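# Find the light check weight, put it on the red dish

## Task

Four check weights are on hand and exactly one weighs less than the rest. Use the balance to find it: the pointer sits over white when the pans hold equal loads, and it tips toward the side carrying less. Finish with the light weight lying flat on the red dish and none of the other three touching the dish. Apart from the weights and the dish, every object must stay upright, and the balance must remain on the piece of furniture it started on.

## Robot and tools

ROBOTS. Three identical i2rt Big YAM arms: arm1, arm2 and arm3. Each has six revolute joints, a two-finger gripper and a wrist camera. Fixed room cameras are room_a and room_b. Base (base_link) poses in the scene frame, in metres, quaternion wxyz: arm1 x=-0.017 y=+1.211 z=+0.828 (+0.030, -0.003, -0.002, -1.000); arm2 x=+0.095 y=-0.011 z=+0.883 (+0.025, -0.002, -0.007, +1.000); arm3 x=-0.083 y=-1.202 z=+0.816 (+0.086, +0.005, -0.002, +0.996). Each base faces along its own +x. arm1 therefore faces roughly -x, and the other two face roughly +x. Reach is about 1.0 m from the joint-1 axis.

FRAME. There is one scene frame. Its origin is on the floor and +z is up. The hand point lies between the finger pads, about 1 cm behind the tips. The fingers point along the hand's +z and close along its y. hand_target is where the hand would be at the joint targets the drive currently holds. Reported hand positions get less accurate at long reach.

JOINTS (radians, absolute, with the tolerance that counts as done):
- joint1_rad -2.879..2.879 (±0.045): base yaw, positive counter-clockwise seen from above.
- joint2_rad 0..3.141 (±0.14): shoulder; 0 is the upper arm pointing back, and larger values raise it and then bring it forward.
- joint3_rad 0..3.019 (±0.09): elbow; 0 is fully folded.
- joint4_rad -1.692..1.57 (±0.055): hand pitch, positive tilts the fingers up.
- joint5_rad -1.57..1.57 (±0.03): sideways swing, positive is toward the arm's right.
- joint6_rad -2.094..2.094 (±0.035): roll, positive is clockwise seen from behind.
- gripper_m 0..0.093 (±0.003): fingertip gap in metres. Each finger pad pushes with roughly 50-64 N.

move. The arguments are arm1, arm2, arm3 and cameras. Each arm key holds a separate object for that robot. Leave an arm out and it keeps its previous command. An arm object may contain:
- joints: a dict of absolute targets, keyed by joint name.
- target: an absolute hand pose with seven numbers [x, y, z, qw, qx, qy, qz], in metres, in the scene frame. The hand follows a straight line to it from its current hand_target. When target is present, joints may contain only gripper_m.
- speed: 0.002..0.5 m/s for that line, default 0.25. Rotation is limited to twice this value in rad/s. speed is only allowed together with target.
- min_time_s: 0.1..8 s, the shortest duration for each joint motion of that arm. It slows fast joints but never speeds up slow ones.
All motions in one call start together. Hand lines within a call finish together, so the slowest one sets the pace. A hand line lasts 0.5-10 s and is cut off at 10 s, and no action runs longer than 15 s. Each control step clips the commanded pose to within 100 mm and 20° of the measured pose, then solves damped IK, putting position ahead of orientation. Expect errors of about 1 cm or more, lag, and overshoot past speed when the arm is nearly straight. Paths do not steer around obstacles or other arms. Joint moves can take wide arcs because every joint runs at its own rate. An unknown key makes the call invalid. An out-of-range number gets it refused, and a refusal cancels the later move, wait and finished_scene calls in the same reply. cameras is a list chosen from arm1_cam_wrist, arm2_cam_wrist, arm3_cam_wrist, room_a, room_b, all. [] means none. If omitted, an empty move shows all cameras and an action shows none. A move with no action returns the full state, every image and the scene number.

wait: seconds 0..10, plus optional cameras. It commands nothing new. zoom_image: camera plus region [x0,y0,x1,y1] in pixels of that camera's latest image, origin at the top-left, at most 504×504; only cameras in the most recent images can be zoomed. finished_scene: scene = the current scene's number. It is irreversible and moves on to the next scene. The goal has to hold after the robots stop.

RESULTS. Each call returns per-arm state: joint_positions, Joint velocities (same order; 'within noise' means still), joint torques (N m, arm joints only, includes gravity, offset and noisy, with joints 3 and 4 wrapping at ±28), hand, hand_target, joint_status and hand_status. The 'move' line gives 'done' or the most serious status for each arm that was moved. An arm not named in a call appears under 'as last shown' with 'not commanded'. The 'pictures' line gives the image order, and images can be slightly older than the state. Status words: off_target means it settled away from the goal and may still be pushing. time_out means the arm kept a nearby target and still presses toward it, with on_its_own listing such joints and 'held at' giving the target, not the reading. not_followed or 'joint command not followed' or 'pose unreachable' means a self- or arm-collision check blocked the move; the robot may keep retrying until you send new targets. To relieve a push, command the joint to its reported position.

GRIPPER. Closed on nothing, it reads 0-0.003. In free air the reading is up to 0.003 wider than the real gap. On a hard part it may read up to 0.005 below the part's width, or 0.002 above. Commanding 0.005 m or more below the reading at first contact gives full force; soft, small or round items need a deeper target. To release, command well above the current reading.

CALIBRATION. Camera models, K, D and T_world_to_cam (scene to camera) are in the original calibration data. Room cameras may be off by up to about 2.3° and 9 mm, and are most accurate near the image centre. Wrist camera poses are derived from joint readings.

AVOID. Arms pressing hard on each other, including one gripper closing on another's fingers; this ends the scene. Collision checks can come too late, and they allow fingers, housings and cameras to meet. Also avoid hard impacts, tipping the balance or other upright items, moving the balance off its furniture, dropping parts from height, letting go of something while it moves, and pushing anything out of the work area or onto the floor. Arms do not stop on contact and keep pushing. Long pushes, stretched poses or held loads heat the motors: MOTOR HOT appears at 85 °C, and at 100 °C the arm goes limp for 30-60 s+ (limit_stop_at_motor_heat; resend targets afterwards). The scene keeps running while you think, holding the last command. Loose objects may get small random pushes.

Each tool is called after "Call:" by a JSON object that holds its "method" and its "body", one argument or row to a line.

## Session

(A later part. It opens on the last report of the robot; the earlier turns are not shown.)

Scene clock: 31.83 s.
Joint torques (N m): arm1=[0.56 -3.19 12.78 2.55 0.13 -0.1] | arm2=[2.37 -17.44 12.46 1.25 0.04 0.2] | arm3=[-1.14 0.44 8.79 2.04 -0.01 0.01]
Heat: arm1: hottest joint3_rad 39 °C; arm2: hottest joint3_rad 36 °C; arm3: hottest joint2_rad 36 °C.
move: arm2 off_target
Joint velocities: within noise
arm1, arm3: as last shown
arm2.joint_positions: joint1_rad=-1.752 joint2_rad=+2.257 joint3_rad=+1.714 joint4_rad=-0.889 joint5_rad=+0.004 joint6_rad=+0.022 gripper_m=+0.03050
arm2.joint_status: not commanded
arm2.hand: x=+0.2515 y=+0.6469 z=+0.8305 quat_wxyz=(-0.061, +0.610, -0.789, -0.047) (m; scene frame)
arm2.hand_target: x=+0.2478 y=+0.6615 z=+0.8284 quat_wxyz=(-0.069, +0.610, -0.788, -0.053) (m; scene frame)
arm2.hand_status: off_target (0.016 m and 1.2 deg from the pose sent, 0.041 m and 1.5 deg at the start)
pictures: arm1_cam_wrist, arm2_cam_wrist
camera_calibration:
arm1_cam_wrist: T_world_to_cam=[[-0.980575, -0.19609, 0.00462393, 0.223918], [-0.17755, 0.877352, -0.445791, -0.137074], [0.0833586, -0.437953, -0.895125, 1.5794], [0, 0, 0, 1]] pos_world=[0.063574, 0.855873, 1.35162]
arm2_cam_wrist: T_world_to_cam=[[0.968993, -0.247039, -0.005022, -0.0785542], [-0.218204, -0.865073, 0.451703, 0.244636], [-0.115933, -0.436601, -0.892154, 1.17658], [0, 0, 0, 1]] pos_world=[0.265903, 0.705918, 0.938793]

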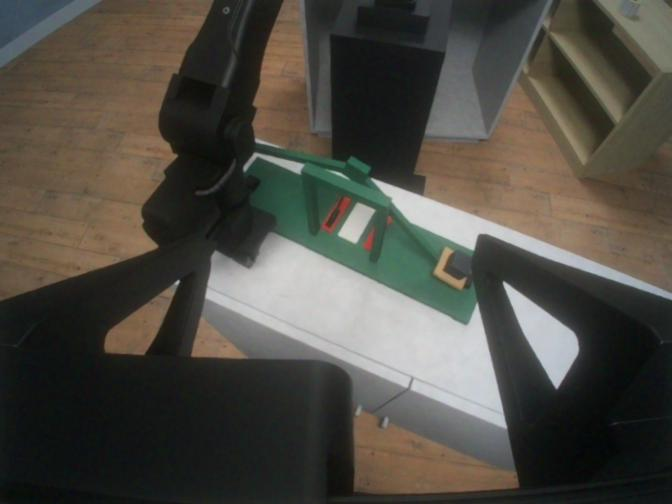

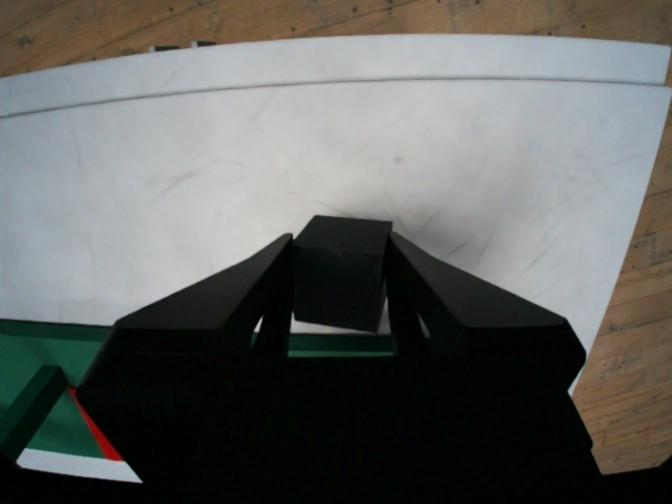

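Call:
{"method": "move", "body": {
  "arm2": {"target":[0.247,0.668,0.815,0.069,-0.610,0.788,0.053],"speed":0.03},
  "cameras": ["arm2_cam_wrist","room_b"]
}}

Call:
{"method": "zoom_image", "body": {
  "camera": "room_b",
  "region": [400, 180, 560, 300]
}}

Scene clock: 33.10 s.
Joint torques (N m): arm1=[0.73 -2.49 12.79 2.62 0.14 -0.11] | arm2=[2.32 -17.44 13.71 1.2 0.06 0.22] | arm3=[-1.14 0.44 8.8 2.04 -0.01 0.01]
Heat: arm1: hottest joint3_rad 39 °C; arm2: hottest joint3_rad 37 °C; arm3: hottest joint2_rad 36 °C.
move: arm2 off_target
Joint velocities: within noise
arm1, arm3: as last shown
arm2.joint_positions: joint1_rad=-1.750 joint2_rad=+2.289 joint3_rad=+1.714 joint4_rad=-0.878 joint5_rad=+0.004 joint6_rad=+0.026 gripper_m=+0.03050
arm2.joint_status: not commanded
arm2.hand: x=+0.2493 y=+0.6439 z=+0.8099 quat_wxyz=(-0.053, +0.610, -0.790, -0.040) (m; scene frame)
arm2.hand_target: x=+0.2465 y=+0.6669 z=+0.8156 quat_wxyz=(-0.069, +0.610, -0.788, -0.053) (m; scene frame)
arm2.hand_status: off_target (0.025 m and 2.4 deg from the pose sent, 0.026 m and 1.2 deg at the start)
pictures: arm2_cam_wrist, room_b
camera_calibration:
arm2_cam_wrist: T_world_to_cam=[[0.968681, -0.248266, -0.00463056, -0.0767238], [-0.217032, -0.855578, 0.469983, 0.229651], [-0.120643, -0.454258, -0.882663, 1.16156], [0, 0, 0, 1]] pos_world=[0.264296, 0.705084, 0.916978]

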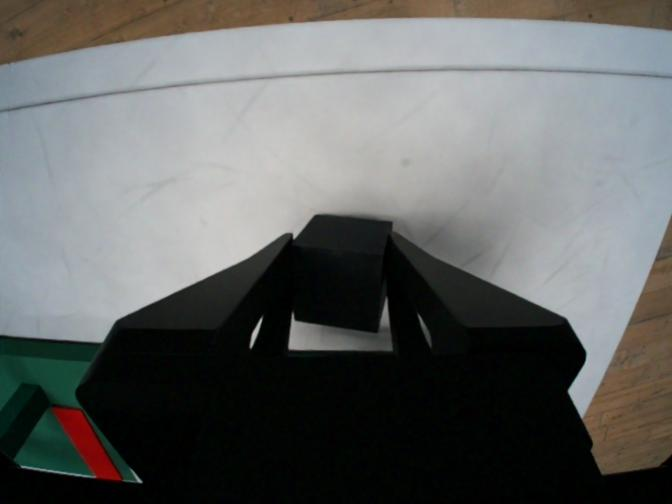

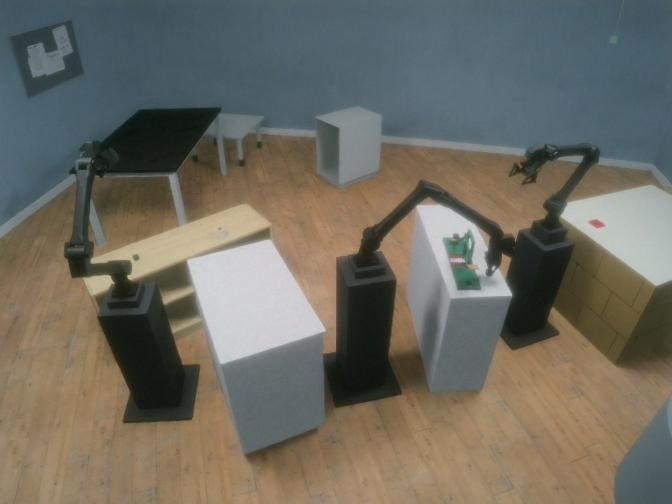

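Scaled by 3.150 from the camera's 672x504 image, which has a finer 960x720 frame.

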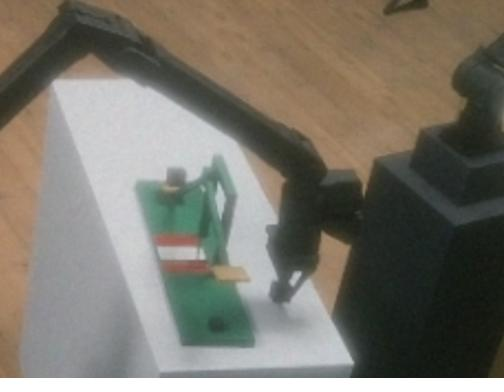

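Call:
{"method": "move", "body": {
  "arm2": {"target":[0.247,0.668,0.800,0.093,-0.608,0.785,0.072],"speed":0.03}
}}

Call:
{"method": "move", "body": {
  "arm2": {"target":[0.247,0.668,0.788,0.093,-0.608,0.785,0.072],"speed":0.03},
  "cameras": ["arm2_cam_wrist","room_b"]
}}

Call:
{"method": "zoom_image", "body": {
  "camera": "room_b",
  "region": [460, 230, 530, 300]
}}

Scene clock: 35.17 s.
Joint torques (N m): arm1=[0.73 -2.61 12.88 2.55 0.13 -0.08] | arm2=[2.08 -18.02 9.24 1.43 0.07 0.19] | arm3=[-1.08 0.56 8.81 2.09 -0.01 0.01]
Heat: arm1: hottest joint3_rad 40 °C; arm2: hottest joint3_rad 37 °C; arm3: hottest joint2_rad 36 °C.
move: arm2 off_target
Joint velocities: within noise
arm1: as last shown
arm2.joint_positions: joint1_rad=-1.750 joint2_rad=+2.289 joint3_rad=+1.700 joint4_rad=-0.756 joint5_rad=+0.006 joint6_rad=+0.026 gripper_m=+0.03050
arm2.joint_status: not commanded
arm2.hand: x=+0.2550 y=+0.6668 z=+0.8103 quat_wxyz=(-0.095, +0.607, -0.786, -0.073) (m; scene frame)
arm2.hand_target: x=+0.2470 y=+0.6678 z=+0.8001 quat_wxyz=(-0.093, +0.608, -0.785, -0.072) (m; scene frame)
arm2.hand_status: off_target (0.013 m and 0.3 deg from the pose sent, 0.026 m and 5.9 deg at the start)
arm3.joint_positions: joint1_rad=-0.065 joint2_rad=+0.649 joint3_rad=+1.390 joint4_rad=-1.161 joint5_rad=-0.034 joint6_rad=-0.702 gripper_m=+0.09396
arm3.joint_status: not commanded
arm3.hand: x=-0.3410 y=-1.1470 z=+1.3892 quat_wxyz=(-0.236, +0.811, +0.203, -0.495) (m; scene frame)
arm3.hand_target: x=-0.3379 y=-1.1478 z=+1.4005 quat_wxyz=(-0.241, +0.805, +0.201, -0.504) (m; scene frame)
arm3.hand_status: not commanded
pictures: none

Scene clock: 36.27 s.
Joint torques (N m): arm1=[1.14 -2.55 12.83 2.67 0.17 -0.09] | arm2=[2.43 -17.73 9.1 1.44 0.04 0.19] | arm3=[-1.2 0.5 8.8 2.09 -0.01 0.01]
Heat: arm1: hottest joint3_rad 40 °C; arm2: hottest joint3_rad 37 °C; arm3: hottest joint2_rad 36 °C.
move: arm2 off_target
Joint velocities: within noise
arm1, arm3: as last shown
arm2.joint_positions: joint1_rad=-1.750 joint2_rad=+2.299 joint3_rad=+1.700 joint4_rad=-0.736 joint5_rad=+0.006 joint6_rad=+0.026 gripper_m=+0.03050
arm2.joint_status: not commanded
arm2.hand: x=+0.2556 y=+0.6696 z=+0.8053 quat_wxyz=(-0.099, +0.606, -0.785, -0.077) (m; scene frame)
arm2.hand_target: x=+0.2470 y=+0.6675 z=+0.7883 quat_wxyz=(-0.093, +0.608, -0.785, -0.072) (m; scene frame)
arm2.hand_status: off_target (0.019 m and 0.9 deg from the pose sent, 0.024 m and 0.3 deg at the start)
pictures: arm2_cam_wrist, room_b
camera_calibration:
arm2_cam_wrist: T_world_to_cam=[[0.968739, -0.248024, -0.00537424, -0.0760693], [-0.22934, -0.903603, 0.361807, 0.377577], [-0.0945929, -0.349264, -0.932238, 1.13286], [0, 0, 0, 1]] pos_world=[0.267445, 0.717978, 0.919072]

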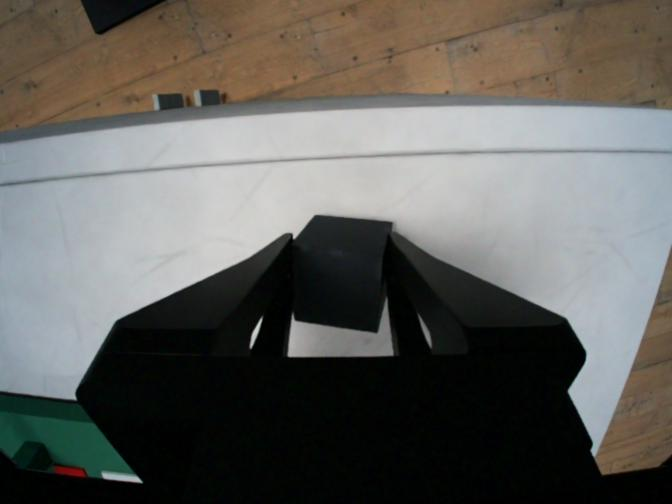

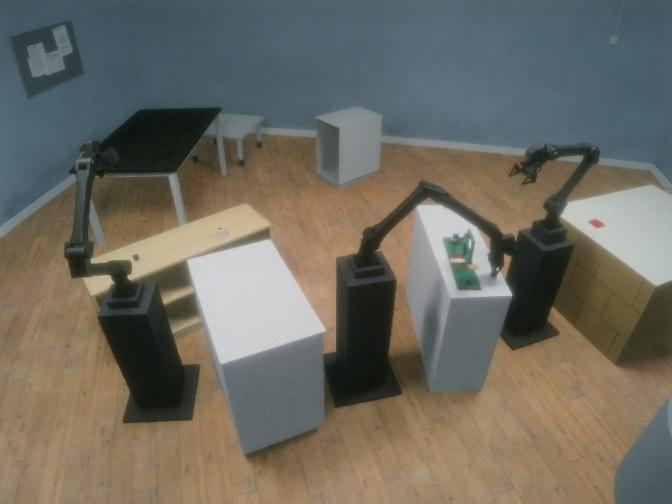

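Scaled by 7.200 from the camera's 672x504 image, which has a finer 960x720 frame.

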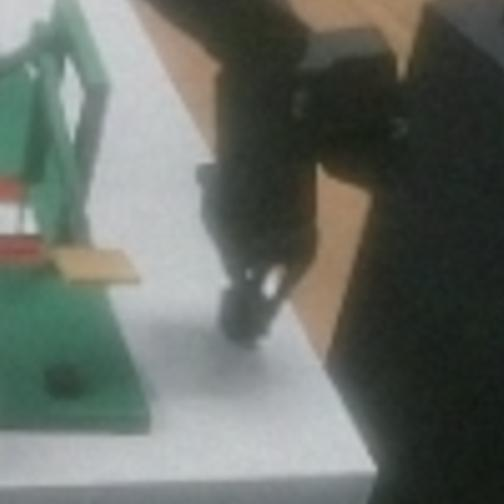

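Call:
{"method": "move", "body": {
  "arm2": {"target":[0.247,0.664,0.774,0.076,-0.609,0.787,0.059],"speed":0.03},
  "cameras": ["arm2_cam_wrist","room_b"]
}}

Call:
{"method": "zoom_image", "body": {
  "camera": "room_b",
  "region": [460, 230, 530, 300]
}}

Scene clock: 37.70 s.
Joint torques (N m): arm1=[0.67 -3.08 12.78 2.59 0.15 -0.07] | arm2=[2.02 -15.79 10.96 0.44 -0.04 0.19] | arm3=[-1.14 0.38 8.8 2.06 -0.01 0.02]
Heat: arm1: hottest joint3_rad 40 °C; arm2: hottest joint3_rad 37 °C; arm3: hottest joint2_rad 36 °C.
move: arm2 off_target
Joint velocities: within noise
arm1.joint_positions: joint1_rad=+1.727 joint2_rad=+0.848 joint3_rad=+1.007 joint4_rad=-0.633 joint5_rad=+0.014 joint6_rad=+0.014 gripper_m=+0.09397
arm1.joint_status: not commanded
arm1.hand: x=+0.0737 y=+0.8027 z=+1.2361 quat_wxyz=(-0.404, -0.540, -0.660, +0.332) (m; scene frame)
arm1.hand_target: x=+0.0798 y=+0.8005 z=+1.2499 quat_wxyz=(-0.417, -0.531, -0.656, +0.338) (m; scene frame)
arm1.hand_status: not commanded
arm2.joint_positions: joint1_rad=-1.750 joint2_rad=+2.307 joint3_rad=+1.700 joint4_rad=-0.747 joint5_rad=+0.006 joint6_rad=+0.026 gripper_m=+0.03050
arm2.joint_status: not commanded
arm2.hand: x=+0.2546 y=+0.6653 z=+0.7992 quat_wxyz=(-0.092, +0.607, -0.786, -0.071) (m; scene frame)
arm2.hand_target: x=+0.2469 y=+0.6630 z=+0.7747 quat_wxyz=(-0.076, +0.609, -0.787, -0.059) (m; scene frame)
arm2.hand_status: off_target (0.026 m and 2.3 deg from the pose sent, 0.033 m and 3.4 deg at the start)
arm3: as last shown
pictures: arm2_cam_wrist, room_b
camera_calibration:
arm2_cam_wrist: T_world_to_cam=[[0.968719, -0.248113, -0.00492732, -0.0764829], [-0.227736, -0.896698, 0.379565, 0.356544], [-0.0985934, -0.36657, -0.925152, 1.13242], [0, 0, 0, 1]] pos_world=[0.266938, 0.715848, 0.911955]

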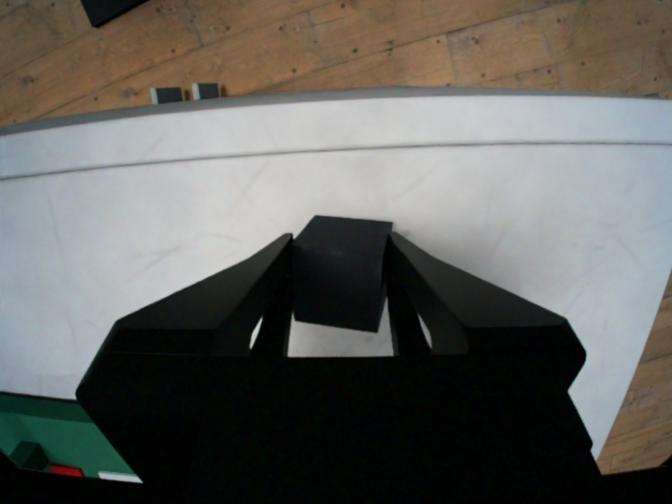

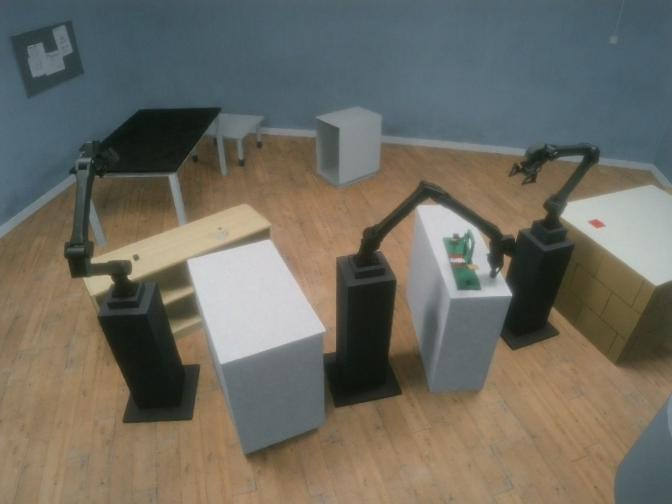

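Scaled by 7.200 from the camera's 672x504 image, which has a finer 960x720 frame.

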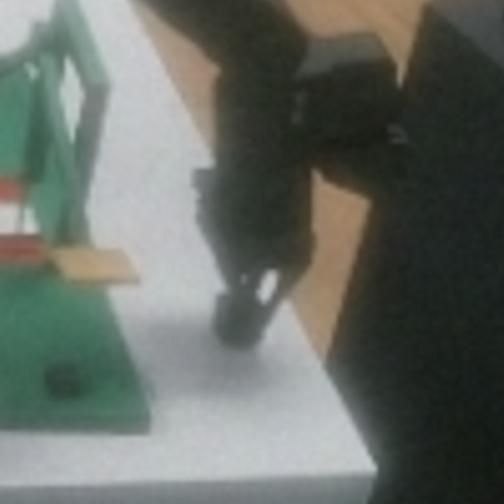

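Call:
{"method": "move", "body": {
  "arm2": {"joints":{"gripper_m":0.06}},
  "cameras": ["arm2_cam_wrist"]
}}

Scene clock: 38.63 s.
Joint torques (N m): arm1=[0.21 -2.78 12.72 2.74 0.14 -0.05] | arm2=[2.2 -17.73 10.92 0.69 -0.01 0.19] | arm3=[-1.2 0.44 8.79 2.04 -0.01 0.02]
Heat: arm1: hottest joint3_rad 40 °C; arm2: hottest joint3_rad 37 °C; arm3: hottest joint2_rad 36 °C.
move: arm2 done
Joint velocities: within noise
arm1, arm3: as last shown
arm2.joint_positions: joint1_rad=-1.750 joint2_rad=+2.328 joint3_rad=+1.700 joint4_rad=-0.754 joint5_rad=+0.006 joint6_rad=+0.026 gripper_m=+0.05991
arm2.joint_status: all done
arm2.hand: x=+0.2532 y=+0.6591 z=+0.7847 quat_wxyz=(-0.081, +0.608, -0.787, -0.062) (m; scene frame)
arm2.hand_target: x=+0.2469 y=+0.6629 z=+0.7746 quat_wxyz=(-0.076, +0.609, -0.787, -0.059) (m; scene frame)
arm2.hand_status: not commanded
pictures: arm2_cam_wrist
camera_calibration:
arm2_cam_wrist: T_world_to_cam=[[0.968583, -0.248651, -0.00439021, -0.0767403], [-0.225572, -0.885843, 0.405462, 0.328001], [-0.104707, -0.391733, -0.914102, 1.12609], [0, 0, 0, 1]] pos_world=[0.266227, 0.712603, 0.896032]

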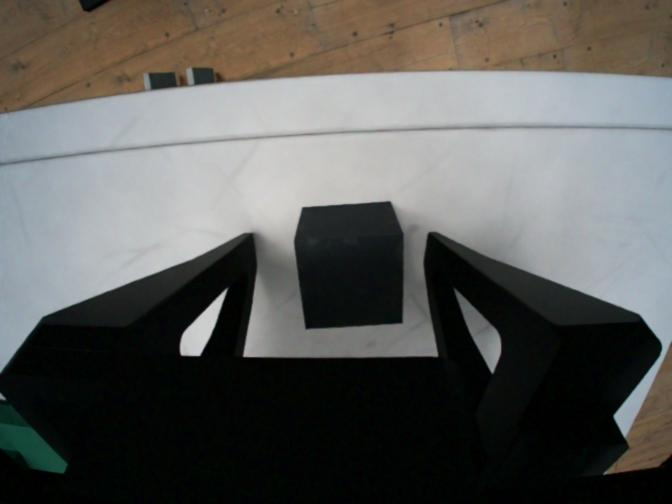

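Call:
{"method": "move", "body": {
  "arm2": {"target":[0.250,0.67,0.95,0.076,-0.609,0.787,0.059],"speed":0.15}
}}

Call:
{"method": "move", "body": {
  "arm2": {"target":[0.240,0.60,1.15,0.220,-0.512,0.819,0.137]}
}}

Call:
{"method": "move", "body": {
  "arm2": {"target":[0.18,0.17,1.39,0.376,-0.476,0.759,0.237]},
  "cameras": ["arm1_cam_wrist","arm2_cam_wrist"]
}}

Call:
{"method": "zoom_image", "body": {
  "camera": "arm1_cam_wrist",
  "region": [150, 100, 400, 350]
}}

Scene clock: 44.20 s.
Joint torques (N m): arm1=[0.73 -3.14 12.81 2.48 0.14 -0.07] | arm2=[1.96 -20.54 14.5 0.51 -0.06 0.16] | arm3=[-1.08 0.44 8.8 2.07 -0.01 0.01]
Heat: arm1: hottest joint3_rad 41 °C; arm2: hottest joint3_rad 37 °C; arm3: hottest joint3_rad 37 °C.
move: arm2 off_target
Joint velocities: within noise
arm1, arm3: as last shown
arm2.joint_positions: joint1_rad=-1.750 joint2_rad=+2.169 joint3_rad=+1.818 joint4_rad=-1.100 joint5_rad=+0.006 joint6_rad=+0.026 gripper_m=+0.05993
arm2.joint_status: not commanded
arm2.hand: x=+0.2510 y=+0.6498 z=+0.9209 quat_wxyz=(-0.054, +0.610, -0.790, -0.040) (m; scene frame)
arm2.hand_target: x=+0.2496 y=+0.6685 z=+0.9504 quat_wxyz=(-0.076, +0.609, -0.787, -0.059) (m; scene frame)
arm2.hand_status: off_target (0.035 m and 3.3 deg from the pose sent, 0.166 m and 0.7 deg at the start)
pictures: none

Scene clock: 45.97 s.
Joint torques (N m): arm1=[0.5 -2.84 12.72 2.56 0.16 -0.09] | arm2=[2.43 -14.86 11.06 1.77 0.13 0.22] | arm3=[-1.14 0.5 8.77 2.07 -0.01 0.02]
Heat: arm1: hottest joint3_rad 41 °C; arm2: hottest joint3_rad 37 °C; arm3: hottest joint3_rad 37 °C.
move: arm2 done
Joint velocities: within noise
arm1, arm3: as last shown
arm2.joint_positions: joint1_rad=-1.728 joint2_rad=+1.693 joint3_rad=+1.628 joint4_rad=-1.024 joint5_rad=+0.125 joint6_rad=+0.213 gripper_m=+0.05993
arm2.joint_status: not commanded
arm2.hand: x=+0.2462 y=+0.5977 z=+1.1471 quat_wxyz=(-0.216, +0.513, -0.820, -0.131) (m; scene frame)
arm2.hand_target: x=+0.2400 y=+0.5999 z=+1.1500 quat_wxyz=(-0.220, +0.512, -0.819, -0.137) (m; scene frame)
arm2.hand_status: done (0.007 m and 0.8 deg from the pose sent, 0.235 m and 25.0 deg at the start)
pictures: none

Scene clock: 49.10 s.
Joint torques (N m): arm1=[0.32 -2.26 12.78 2.66 0.15 -0.07] | arm2=[1.26 2.61 12.94 1.55 -0.11 -0.07] | arm3=[-1.14 0.38 8.79 2.04 -0.01 0.01]
Heat: arm1: hottest joint3_rad 41 °C; arm2: hottest joint3_rad 37 °C; arm3: hottest joint3_rad 37 °C.
move: arm2 off_target
Joint velocities: within noise
arm1, arm3: as last shown
arm2.joint_positions: joint1_rad=-1.889 joint2_rad=+0.561 joint3_rad=+1.291 joint4_rad=-1.430 joint5_rad=+0.057 joint6_rad=+0.051 gripper_m=+0.05993
arm2.joint_status: not commanded
arm2.hand: x=+0.1793 y=+0.1752 z=+1.3712 quat_wxyz=(-0.362, +0.481, -0.764, -0.231) (m; scene frame)
arm2.hand_target: x=+0.1796 y=+0.1697 z=+1.3896 quat_wxyz=(-0.376, +0.476, -0.759, -0.237) (m; scene frame)
arm2.hand_status: off_target (0.020 m and 1.9 deg from the pose sent, 0.496 m and 23.5 deg at the start)
pictures: arm1_cam_wrist, arm2_cam_wrist
camera_calibration:
arm1_cam_wrist: T_world_to_cam=[[-0.980575, -0.19609, 0.00462393, 0.223918], [-0.17755, 0.877352, -0.445791, -0.137074], [0.0833586, -0.437953, -0.895125, 1.5794], [0, 0, 0, 1]] pos_world=[0.063574, 0.855873, 1.35162]
arm2_cam_wrist: T_world_to_cam=[[0.905369, -0.424579, -0.00624734, -0.078197], [-0.411109, -0.872775, -0.263161, 0.592725], [0.10628, 0.240827, -0.964732, 1.38569], [0, 0, 0, 1]] pos_world=[0.1672, 0.150402, 1.49232]

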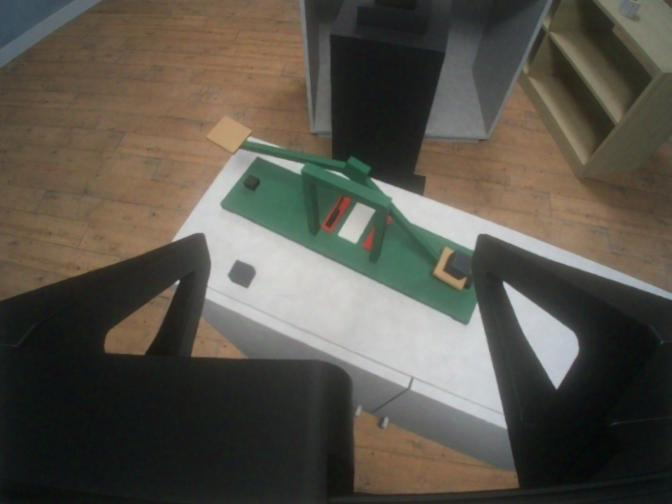

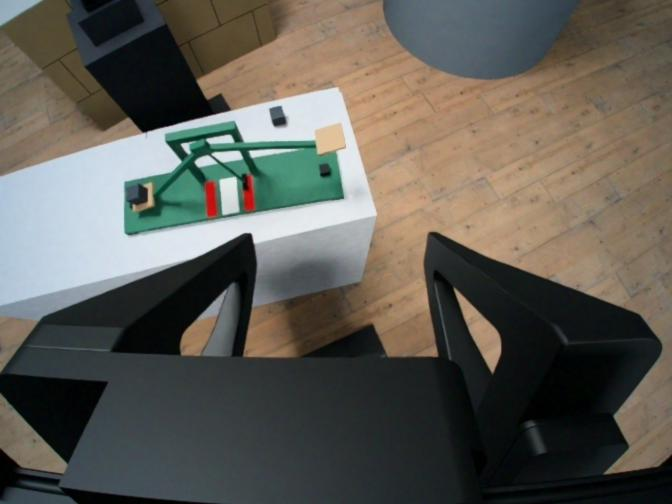

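Scaled by 2.016 from the camera's 672x504 image, which has a finer 960x720 frame.

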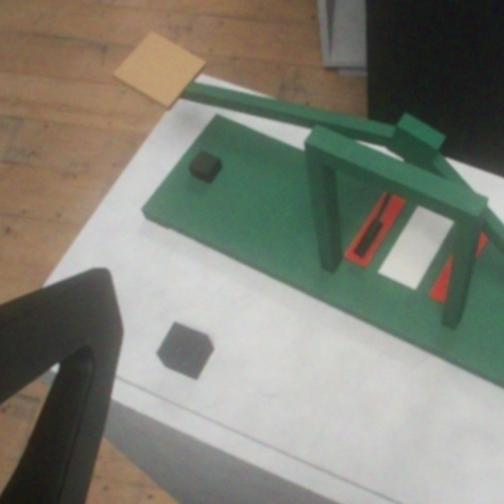

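Call:
{"method": "move", "body": {
  "arm1": {"joints":{"joint1_rad":1.97,"gripper_m":0.07}}
}}

Call:
{"method": "move", "body": {
  "arm1": {"target":[0.257,0.665,0.95,0.055,0.771,0.630,-0.067]},
  "cameras": ["arm1_cam_wrist","arm2_cam_wrist"]
}}

Scene clock: 50.63 s.
Joint torques (N m): arm1=[0.85 -3.14 12.81 2.55 0.09 -0.09] | arm2=[0.56 2.73 12.94 1.59 -0.08 0] | arm3=[-1.2 0.56 8.76 2.07 -0.01 0.02]
Heat: arm1: hottest joint3_rad 42 °C; arm2: hottest joint3_rad 38 °C; arm3: hottest joint3_rad 37 °C.
move: arm1 done
Joint velocities: within noise
arm1.joint_positions: joint1_rad=+1.957 joint2_rad=+0.848 joint3_rad=+1.007 joint4_rad=-0.633 joint5_rad=+0.015 joint6_rad=+0.014 gripper_m=+0.07010
arm1.joint_status: all done
arm1.hand: x=+0.1647 y=+0.8334 z=+1.2353 quat_wxyz=(-0.438, -0.461, -0.718, +0.283) (m; scene frame)
arm1.hand_target: x=+0.1710 y=+0.8325 z=+1.2491 quat_wxyz=(-0.453, -0.452, -0.712, +0.288) (m; scene frame)
arm1.hand_status: not commanded
arm2, arm3: as last shown
pictures: none

Scene clock: 53.90 s.
Joint torques (N m): arm1=[-1.26 -13.74 14.04 0.27 0.1 0.06] | arm2=[0.5 2.73 12.86 1.55 -0.08 -0.01] | arm3=[-1.14 0.26 8.83 2.06 -0.01 0.01]
Heat: arm1: hottest joint3_rad 43 °C; arm2: hottest joint3_rad 38 °C; arm3: hottest joint3_rad 37 °C.
move: arm1 off_target
Joint velocities: within noise
arm1.joint_positions: joint1_rad=+2.014 joint2_rad=+1.892 joint3_rad=+1.579 joint4_rad=-1.161 joint5_rad=+0.104 joint6_rad=+0.672 gripper_m=+0.07010
arm1.joint_status: not commanded
arm1.hand: x=+0.2537 y=+0.6835 z=+0.9341 quat_wxyz=(-0.037, -0.764, -0.641, +0.065) (m; scene frame)
arm1.hand_target: x=+0.2564 y=+0.6658 z=+0.9503 quat_wxyz=(-0.056, -0.771, -0.630, +0.067) (m; scene frame)
arm1.hand_status: off_target (0.025 m and 2.6 deg from the pose sent, 0.344 m and 63.3 deg at the start)
arm2: as last shown
arm3.joint_positions: joint1_rad=-0.065 joint2_rad=+0.649 joint3_rad=+1.390 joint4_rad=-1.161 joint5_rad=-0.034 joint6_rad=-0.702 gripper_m=+0.09396
arm3.joint_status: not commanded
arm3.hand: x=-0.3410 y=-1.1470 z=+1.3892 quat_wxyz=(-0.236, +0.811, +0.203, -0.495) (m; scene frame)
arm3.hand_target: x=-0.3379 y=-1.1478 z=+1.4005 quat_wxyz=(-0.241, +0.805, +0.201, -0.504) (m; scene frame)
arm3.hand_status: not commanded
pictures: arm1_cam_wrist, arm2_cam_wrist
camera_calibration:
arm1_cam_wrist: T_world_to_cam=[[-0.984577, 0.172447, 0.0294913, 0.10441], [0.165836, 0.866229, 0.471324, -1.07137], [0.055732, 0.468946, -0.881467, 0.616346], [0, 0, 0, 1]] pos_world=[0.246121, 0.621011, 1.04517]
arm2_cam_wrist: T_world_to_cam=[[0.905461, -0.424384, -0.00618958, -0.0783281], [-0.410907, -0.872869, -0.263163, 0.592681], [0.106279, 0.240827, -0.964732, 1.3856], [0, 0, 0, 1]] pos_world=[0.167199, 0.150402, 1.49222]

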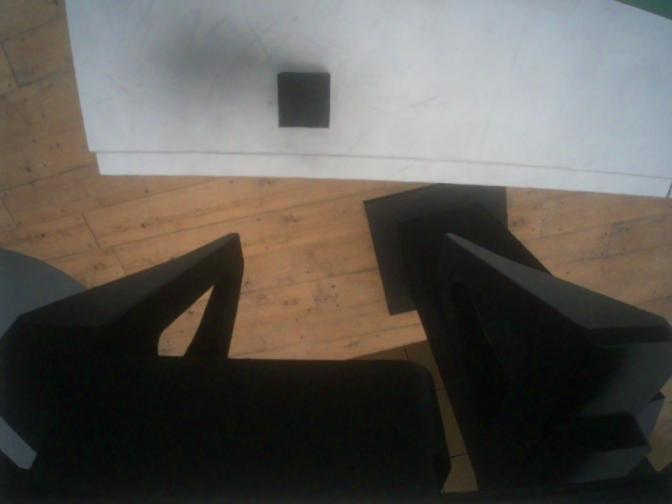

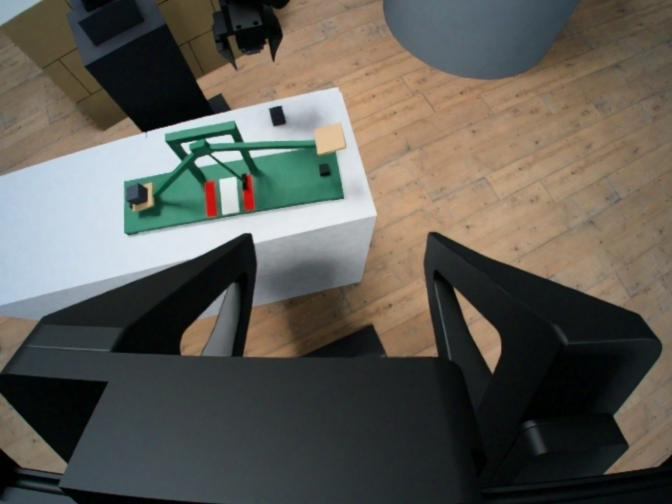

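Call:
{"method": "move", "body": {
  "arm1": {"target":[0.262,0.635,0.875,0.055,0.771,0.630,-0.067],"speed":0.1},
  "cameras": ["arm1_cam_wrist"]
}}

Scene clock: 55.80 s.
Joint torques (N m): arm1=[-1.26 -14.74 13.39 0.98 0.11 -0.09] | arm2=[0.67 2.84 12.93 1.51 -0.08 -0.01] | arm3=[-1.2 0.5 8.8 2.07 -0.01 0.01]
Heat: arm1: hottest joint3_rad 43 °C; arm2: hottest joint3_rad 38 °C; arm3: hottest joint3_rad 37 °C.
move: arm1 off_target
Joint velocities: within noise
arm1.joint_positions: joint1_rad=+2.002 joint2_rad=+2.026 joint3_rad=+1.591 joint4_rad=-1.053 joint5_rad=+0.103 joint6_rad=+0.672 gripper_m=+0.07010
arm1.joint_status: not commanded
arm1.hand: x=+0.2581 y=+0.6598 z=+0.8627 quat_wxyz=(-0.030, -0.767, -0.637, +0.063) (m; scene frame)
arm1.hand_target: x=+0.2613 y=+0.6361 z=+0.8758 quat_wxyz=(-0.055, -0.771, -0.630, +0.067) (m; scene frame)
arm1.hand_status: off_target (0.028 m and 3.1 deg from the pose sent, 0.077 m and 2.6 deg at the start)
arm2, arm3: as last shown
pictures: arm1_cam_wrist
camera_calibration:
arm1_cam_wrist: T_world_to_cam=[[-0.982293, 0.183636, 0.0371306, 0.100306], [0.178598, 0.857948, 0.481694, -1.02465], [0.0566, 0.479796, -0.875553, 0.551657], [0, 0, 0, 1]] pos_world=[0.250307, 0.595997, 0.97285]

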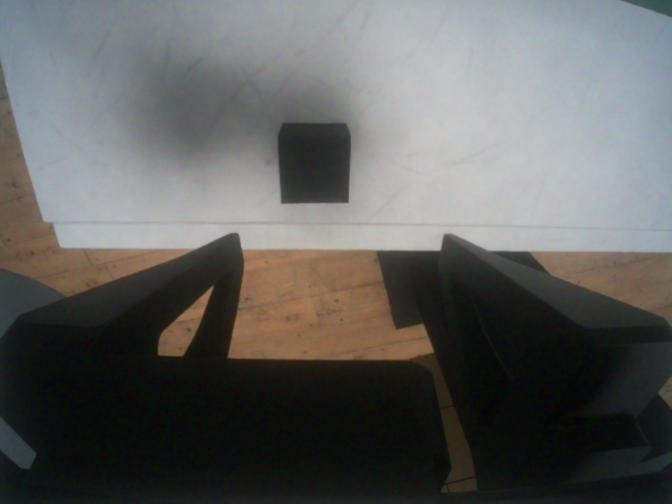

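Call:
{"method": "move", "body": {
  "arm1": {"target":[0.266,0.628,0.83,0.055,0.771,0.630,-0.067],"speed":0.08},
  "cameras": ["arm1_cam_wrist"]
}}

Scene clock: 57.20 s.
Joint torques (N m): arm1=[-1.61 -15.27 12.42 0.96 0.11 -0.09] | arm2=[0.67 2.67 12.85 1.51 -0.08 -0.02] | arm3=[-1.08 0.44 8.81 2.06 -0.01 0.01]
Heat: arm1: hottest joint3_rad 43 °C; arm2: hottest joint3_rad 38 °C; arm3: hottest joint3_rad 37 °C.
move: arm1 off_target
Joint velocities: within noise
arm1.joint_positions: joint1_rad=+2.002 joint2_rad=+2.099 joint3_rad=+1.591 joint4_rad=-0.972 joint5_rad=+0.103 joint6_rad=+0.672 gripper_m=+0.07010
arm1.joint_status: not commanded
arm1.hand: x=+0.2631 y=+0.6496 z=+0.8204 quat_wxyz=(-0.033, -0.767, -0.637, +0.064) (m; scene frame)
arm1.hand_target: x=+0.2655 y=+0.6288 z=+0.8306 quat_wxyz=(-0.055, -0.771, -0.630, +0.067) (m; scene frame)
arm1.hand_status: off_target (0.024 m and 2.7 deg from the pose sent, 0.046 m and 3.1 deg at the start)
arm2, arm3: as last shown
pictures: arm1_cam_wrist
camera_calibration:
arm1_cam_wrist: T_world_to_cam=[[-0.98244, 0.18375, 0.0323695, 0.1125], [0.176778, 0.86122, 0.476498, -0.993906], [0.0596794, 0.473853, -0.878579, 0.524833], [0, 0, 0, 1]] pos_world=[0.254903, 0.586605, 0.931061]

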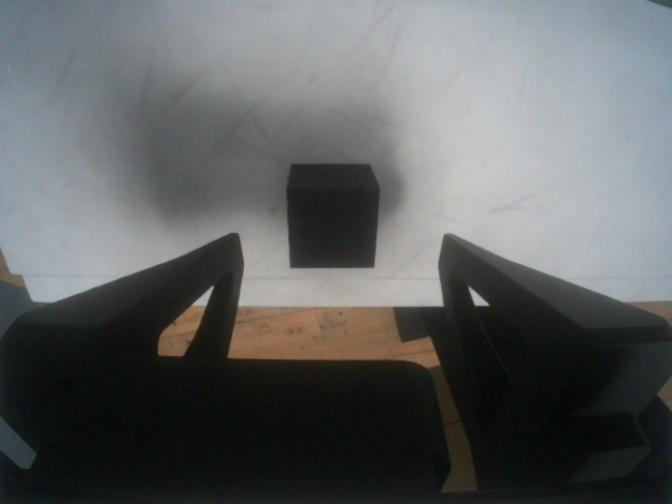

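Call:
{"method": "move", "body": {
  "arm1": {"target":[0.266,0.619,0.818,0.055,0.771,0.630,-0.067],"speed":0.05},
  "cameras": ["arm1_cam_wrist","arm2_cam_wrist"]
}}

Call:
{"method": "zoom_image", "body": {
  "camera": "arm2_cam_wrist",
  "region": [200, 40, 350, 160]
}}

Scene clock: 58.43 s.
Joint torques (N m): arm1=[-1.61 -15.27 12.89 0.98 0.1 -0.12] | arm2=[0.73 2.55 12.9 1.59 -0.09 0] | arm3=[-1.08 0.5 8.8 2.06 -0.01 0.01]
Heat: arm1: hottest joint3_rad 44 °C; arm2: hottest joint3_rad 38 °C; arm3: hottest joint3_rad 38 °C.
move: arm1 off_target
Joint velocities: within noise
arm1.joint_positions: joint1_rad=+1.996 joint2_rad=+2.128 joint3_rad=+1.605 joint4_rad=-0.961 joint5_rad=+0.102 joint6_rad=+0.672 gripper_m=+0.07010
arm1.joint_status: not commanded
arm1.hand: x=+0.2624 y=+0.6438 z=+0.8082 quat_wxyz=(-0.032, -0.769, -0.635, +0.063) (m; scene frame)
arm1.hand_target: x=+0.2654 y=+0.6200 z=+0.8187 quat_wxyz=(-0.055, -0.771, -0.630, +0.067) (m; scene frame)
arm1.hand_status: off_target (0.027 m and 2.8 deg from the pose sent, 0.031 m and 2.7 deg at the start)
arm2, arm3: as last shown
pictures: arm1_cam_wrist, arm2_cam_wrist
camera_calibration:
arm1_cam_wrist: T_world_to_cam=[[-0.981394, 0.188983, 0.0339198, 0.108404], [0.181939, 0.858884, 0.478766, -0.984617], [0.0613454, 0.476029, -0.877287, 0.514007], [0, 0, 0, 1]] pos_world=[0.253995, 0.580503, 0.918656]
arm2_cam_wrist: T_world_to_cam=[[0.905461, -0.424384, -0.00618958, -0.0783281], [-0.410907, -0.872869, -0.263163, 0.592681], [0.106279, 0.240827, -0.964732, 1.3856], [0, 0, 0, 1]] pos_world=[0.167199, 0.150402, 1.49222]

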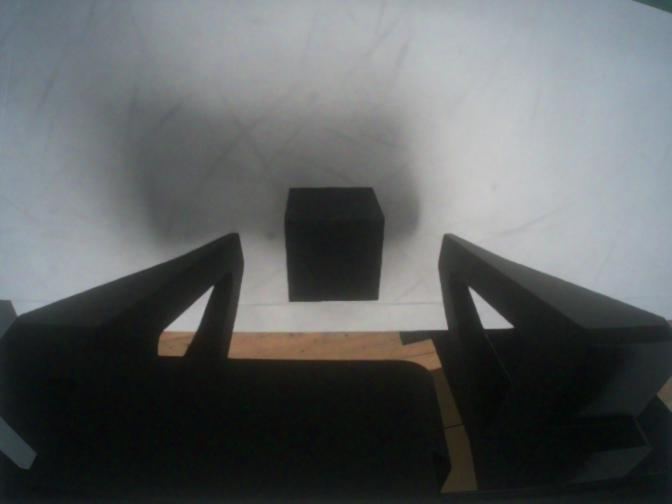

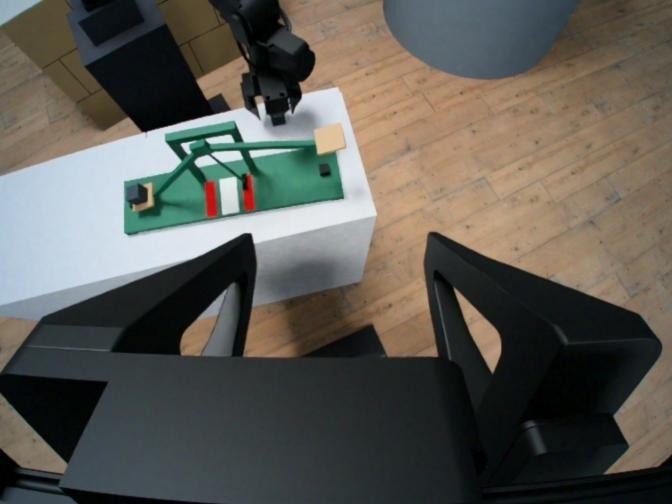

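Scaled by 3.360 from the camera's 672x504 image, which has a finer 960x720 frame.

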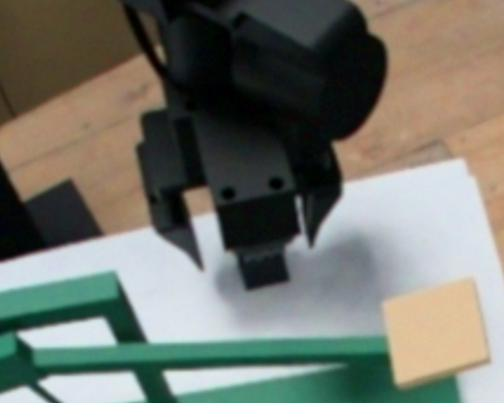

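Call:
{"method": "move", "body": {
  "arm1": {"target":[0.266,0.617,0.814,0.055,0.771,0.630,-0.067],"speed":0.05}
}}

Call:
{"method": "move", "body": {
  "arm1": {"joints":{"gripper_m":0.020}}
}}

Call:
{"method": "move", "body": {
  "arm1": {"target":[0.255,0.650,0.98,0.055,0.771,0.630,-0.067],"speed":0.12},
  "cameras": ["arm1_cam_wrist"]
}}

Scene clock: 59.67 s.
Joint torques (N m): arm1=[-1.96 -14.97 12.92 1.14 0.05 -0.18] | arm2=[0.67 2.67 12.88 1.63 -0.09 -0.01] | arm3=[-1.14 0.38 8.79 2.09 -0.02 0.01]
Heat: arm1: hottest joint3_rad 44 °C; arm2: hottest joint3_rad 38 °C; arm3: hottest joint3_rad 38 °C.
move: arm1 off_target
Joint velocities: within noise
arm1.joint_positions: joint1_rad=+1.996 joint2_rad=+2.135 joint3_rad=+1.610 joint4_rad=-0.957 joint5_rad=+0.102 joint6_rad=+0.672 gripper_m=+0.07010
arm1.joint_status: not commanded
arm1.hand: x=+0.2630 y=+0.6421 z=+0.8057 quat_wxyz=(-0.032, -0.769, -0.635, +0.063) (m; scene frame)
arm1.hand_target: x=+0.2653 y=+0.6180 z=+0.8147 quat_wxyz=(-0.055, -0.771, -0.630, +0.067) (m; scene frame)
arm1.hand_status: off_target (0.027 m and 2.7 deg from the pose sent, 0.028 m and 2.8 deg at the start)
arm2, arm3: as last shown
pictures: none

Scene clock: 60.30 s.
Joint torques (N m): arm1=[-1.38 -14.68 12.86 0.95 0.13 -0.13] | arm2=[0.44 2.61 12.92 1.54 -0.09 0] | arm3=[-1.26 0.5 8.79 2.06 -0.02 0.02]
Heat: arm1: hottest joint3_rad 44 °C; arm2: hottest joint3_rad 38 °C; arm3: hottest joint3_rad 38 °C.
move: arm1 off_target
Joint velocities: within noise
arm1.joint_positions: joint1_rad=+1.996 joint2_rad=+2.135 joint3_rad=+1.611 joint4_rad=-0.956 joint5_rad=+0.101 joint6_rad=+0.672 gripper_m=+0.03018
arm1.joint_status: gripper_m off_target (ended at +0.03021, target +0.02000)
arm1.hand: x=+0.2635 y=+0.6416 z=+0.8060 quat_wxyz=(-0.033, -0.769, -0.635, +0.063) (m; scene frame)
arm1.hand_target: x=+0.2654 y=+0.6180 z=+0.8148 quat_wxyz=(-0.055, -0.771, -0.630, +0.067) (m; scene frame)
arm1.hand_status: not commanded
arm2, arm3: as last shown
pictures: none

Scene clock: 62.53 s.
Joint torques (N m): arm1=[-0.67 -16.44 14.48 0.2 0.11 -0.1] | arm2=[0.67 2.61 12.88 1.59 -0.08 -0.01] | arm3=[-1.26 0.38 8.81 2.06 -0.01 0.01]
Heat: arm1: hottest joint3_rad 45 °C; arm2: hottest joint3_rad 38 °C; arm3: hottest joint3_rad 38 °C.
move: arm1 off_target
Joint velocities: within noise
arm1.joint_positions: joint1_rad=+1.996 joint2_rad=+1.942 joint3_rad=+1.672 joint4_rad=-1.247 joint5_rad=+0.101 joint6_rad=+0.672 gripper_m=+0.03018
arm1.joint_status: not commanded
arm1.hand: x=+0.2501 y=+0.6694 z=+0.9395 quat_wxyz=(-0.016, -0.769, -0.636, +0.059) (m; scene frame)
arm1.hand_target: x=+0.2540 y=+0.6520 z=+0.9802 quat_wxyz=(-0.055, -0.771, -0.630, +0.067) (m; scene frame)
arm1.hand_status: off_target (0.045 m and 4.6 deg from the pose sent, 0.175 m and 2.6 deg at the start)
arm2.joint_positions: joint1_rad=-1.889 joint2_rad=+0.561 joint3_rad=+1.291 joint4_rad=-1.430 joint5_rad=+0.057 joint6_rad=+0.051 gripper_m=+0.05993
arm2.joint_status: not commanded
arm2.hand: x=+0.1793 y=+0.1752 z=+1.3712 quat_wxyz=(-0.362, +0.481, -0.764, -0.231) (m; scene frame)
arm2.hand_target: x=+0.1796 y=+0.1697 z=+1.3896 quat_wxyz=(-0.376, +0.476, -0.759, -0.237) (m; scene frame)
arm2.hand_status: not commanded
arm3: as last shown
pictures: arm1_cam_wrist
camera_calibration:
arm1_cam_wrist: T_world_to_cam=[[-0.980694, 0.188167, 0.0532114, 0.0693053], [0.189193, 0.844227, 0.501484, -1.08058], [0.0494403, 0.50187, -0.863529, 0.590486], [0, 0, 0, 1]] pos_world=[0.243212, 0.602866, 1.04811]

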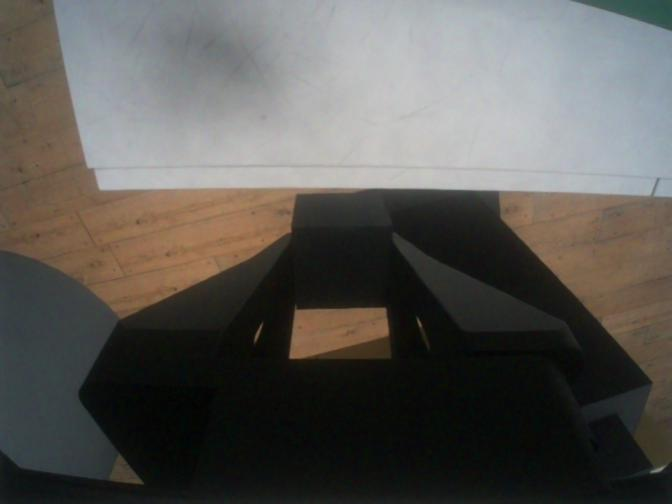

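Call:
{"method": "move", "body": {
  "arm1": {"target":[0.20,0.80,1.15,0.097,0.738,0.659,-0.109]}
}}

Call:
{"method": "move", "body": {
  "arm1": {"joints":{"joint1_rad":-1.49,"joint2_rad":0.9,"joint3_rad":1.0,"joint4_rad":-0.9,"joint5_rad":0,"joint6_rad":0},"min_time_s":4},
  "cameras": ["arm1_cam_wrist","room_a"]
}}

Scene clock: 64.73 s.
Joint torques (N m): arm1=[0.62 -9.52 11.69 0.55 0.34 -0.24] | arm2=[0.44 2.78 12.9 1.63 -0.08 0] | arm3=[-1.08 0.38 8.77 2.04 -0.02 0.01]
Heat: arm1: hottest joint3_rad 45 °C; arm2: hottest joint3_rad 38 °C; arm3: hottest joint3_rad 38 °C.
move: arm1 off_target
Joint velocities: within noise
arm1.joint_positions: joint1_rad=+2.039 joint2_rad=+1.422 joint3_rad=+1.510 joint4_rad=-1.448 joint5_rad=+0.166 joint6_rad=+0.651 gripper_m=+0.03018
arm1.joint_status: not commanded
arm1.hand: x=+0.1946 y=+0.7970 z=+1.1372 quat_wxyz=(-0.086, -0.747, -0.650, +0.105) (m; scene frame)
arm1.hand_target: x=+0.1998 y=+0.8001 z=+1.1498 quat_wxyz=(-0.097, -0.738, -0.659, +0.109) (m; scene frame)
arm1.hand_status: off_target (0.014 m and 1.9 deg from the pose sent, 0.253 m and 11.8 deg at the start)
arm2, arm3: as last shown
pictures: none

Scene clock: 69.37 s.
Joint torques (N m): arm1=[-1.26 -5.19 12.27 2.41 -0.07 -0.23] | arm2=[0.73 2.9 12.89 1.48 -0.09 -0.01] | arm3=[-1.14 0.38 8.77 2.04 -0.01 0.01]
Heat: arm1: hottest joint3_rad 46 °C; arm2: hottest joint3_rad 39 °C; arm3: hottest joint3_rad 38 °C.
move: arm1 done
Joint velocities: within noise
arm1.joint_positions: joint1_rad=-1.477 joint2_rad=+0.920 joint3_rad=+0.985 joint4_rad=-0.922 joint5_rad=+0.003 joint6_rad=+0.014 gripper_m=+0.03029
arm1.joint_status: all done
arm1.hand: x=-0.0738 y=+1.5985 z=+1.1372 quat_wxyz=(+0.223, -0.707, +0.616, +0.267) (m; scene frame)
arm1.hand_target: x=-0.0695 y=+1.6016 z=+1.1562 quat_wxyz=(+0.243, -0.700, +0.609, +0.285) (m; scene frame)
arm1.hand_status: not commanded
arm2: as last shown
arm3.joint_positions: joint1_rad=-0.065 joint2_rad=+0.649 joint3_rad=+1.390 joint4_rad=-1.161 joint5_rad=-0.034 joint6_rad=-0.702 gripper_m=+0.09396
arm3.joint_status: not commanded
arm3.hand: x=-0.3410 y=-1.1470 z=+1.3892 quat_wxyz=(-0.236, +0.811, +0.203, -0.495) (m; scene frame)
arm3.hand_target: x=-0.3379 y=-1.1478 z=+1.4005 quat_wxyz=(-0.241, +0.805, +0.201, -0.504) (m; scene frame)
arm3.hand_status: not commanded
pictures: arm1_cam_wrist, room_a
camera_calibration:
arm1_cam_wrist: T_world_to_cam=[[0.989884, 0.141432, -0.0112892, -0.140206], [0.140251, -0.987433, -0.0728409, 1.67457], [-0.0214493, 0.0705207, -0.99728, 1.14741], [0, 0, 0, 1]] pos_world=[-0.0714604, 1.59244, 1.26468]

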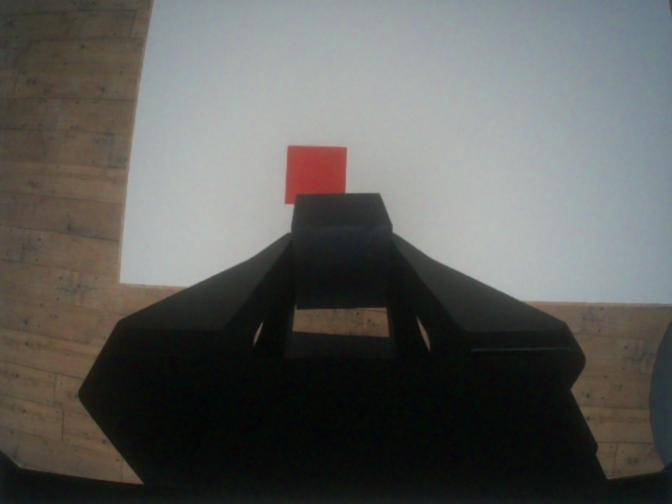

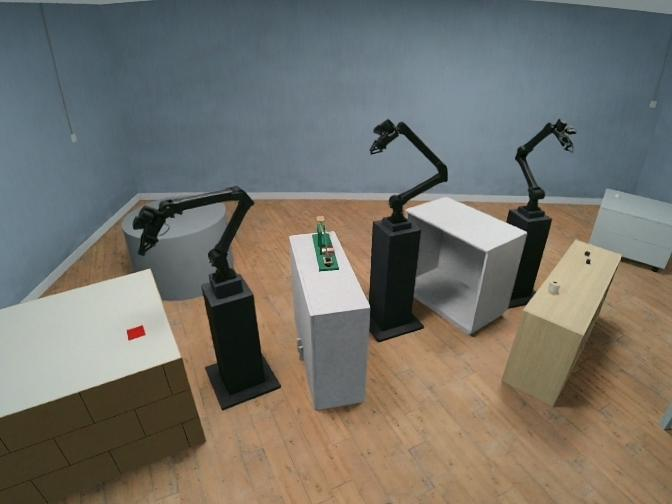

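Call:
{"method": "move", "body": {
  "arm1": {"target":[-0.14,1.73,0.90,0.047,-0.753,0.654,0.054],"speed":0.15},
  "cameras": ["arm1_cam_wrist"]
}}

Scene clock: 72.60 s.
Joint torques (N m): arm1=[0.44 -11.22 13.38 0.31 -0.02 0.04] | arm2=[0.38 2.73 12.92 1.57 -0.1 -0.02] | arm3=[-1.2 0.44 8.79 2.06 -0.01 0.01]
Heat: arm1: hottest joint3_rad 47 °C; arm2: hottest joint3_rad 39 °C; arm3: hottest joint3_rad 38 °C.
move: arm1 off_target
Joint velocities: within noise
arm1.joint_positions: joint1_rad=-1.403 joint2_rad=+1.742 joint3_rad=+1.222 joint4_rad=-0.948 joint5_rad=+0.024 joint6_rad=+0.085 gripper_m=+0.03029
arm1.joint_status: not commanded
arm1.hand: x=-0.1276 y=+1.7096 z=+0.8821 quat_wxyz=(+0.036, -0.755, +0.654, +0.035) (m; scene frame)
arm1.hand_target: x=-0.1398 y=+1.7289 z=+0.9005 quat_wxyz=(+0.047, -0.753, +0.654, +0.055) (m; scene frame)
arm1.hand_status: off_target (0.030 m and 2.5 deg from the pose sent, 0.279 m and 32.5 deg at the start)
arm2, arm3: as last shown
pictures: arm1_cam_wrist
camera_calibration:
arm1_cam_wrist: T_world_to_cam=[[0.989658, 0.143061, 0.0105347, -0.127588], [0.117574, -0.85103, 0.511785, 1.02152], [0.0821818, -0.505254, -0.859049, 1.75956], [0, 0, 0, 1]] pos_world=[-0.138439, 1.77662, 0.990093]

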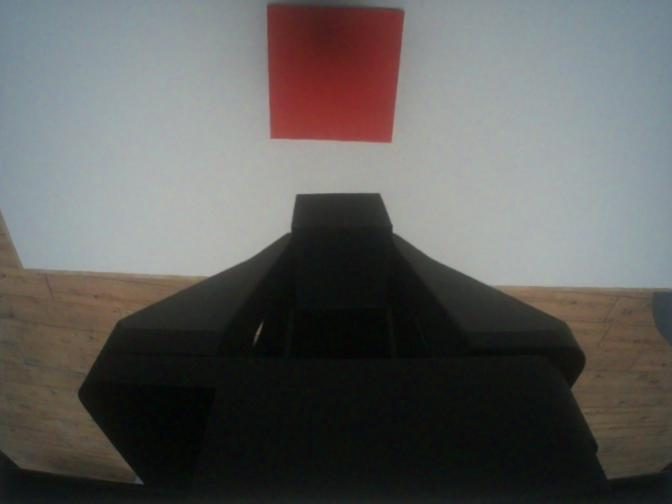

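Call:
{"method": "move", "body": {
  "arm1": {"target":[-0.147,1.766,0.80,0.060,-0.753,0.653,0.066],"speed":0.12},
  "cameras": ["arm1_cam_wrist"]
}}

Scene clock: 74.60 s.
Joint torques (N m): arm1=[0.79 -13.22 11.73 1.07 0.18 0] | arm2=[0.85 2.84 12.9 1.61 -0.08 -0.01] | arm3=[-1.08 0.38 8.81 2.04 0 0.02]
Heat: arm1: hottest joint3_rad 47 °C; arm2: hottest joint3_rad 39 °C; arm3: hottest joint3_rad 38 °C.
move: arm1 off_target
Joint velocities: within noise
arm1.joint_positions: joint1_rad=-1.403 joint2_rad=+1.948 joint3_rad=+1.228 joint4_rad=-0.728 joint5_rad=+0.026 joint6_rad=+0.085 gripper_m=+0.03029
arm1.joint_status: not commanded
arm1.hand: x=-0.1353 y=+1.7402 z=+0.7859 quat_wxyz=(+0.042, -0.754, +0.654, +0.043) (m; scene frame)
arm1.hand_target: x=-0.1468 y=+1.7647 z=+0.8009 quat_wxyz=(+0.060, -0.752, +0.653, +0.066) (m; scene frame)
arm1.hand_status: off_target (0.032 m and 3.3 deg from the pose sent, 0.101 m and 4.5 deg at the start)
arm2, arm3: as last shown
pictures: arm1_cam_wrist
camera_calibration:
arm1_cam_wrist: T_world_to_cam=[[0.989726, 0.142603, 0.0103485, -0.122425], [0.118907, -0.861135, 0.494276, 1.12913], [0.0793966, -0.487967, -0.869244, 1.67061], [0, 0, 0, 1]] pos_world=[-0.145735, 1.805, 0.895328]

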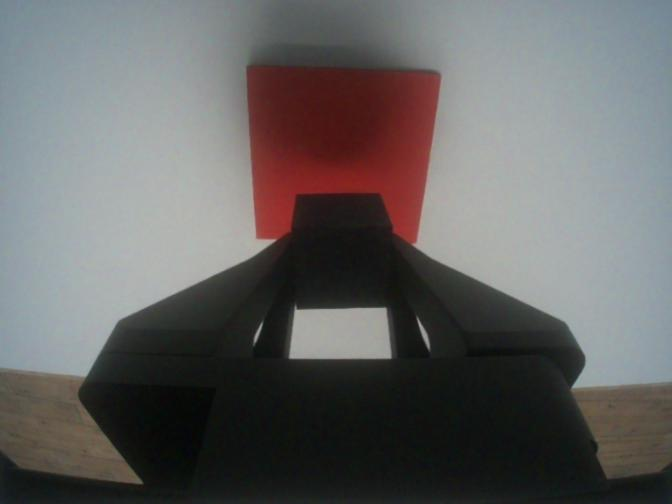

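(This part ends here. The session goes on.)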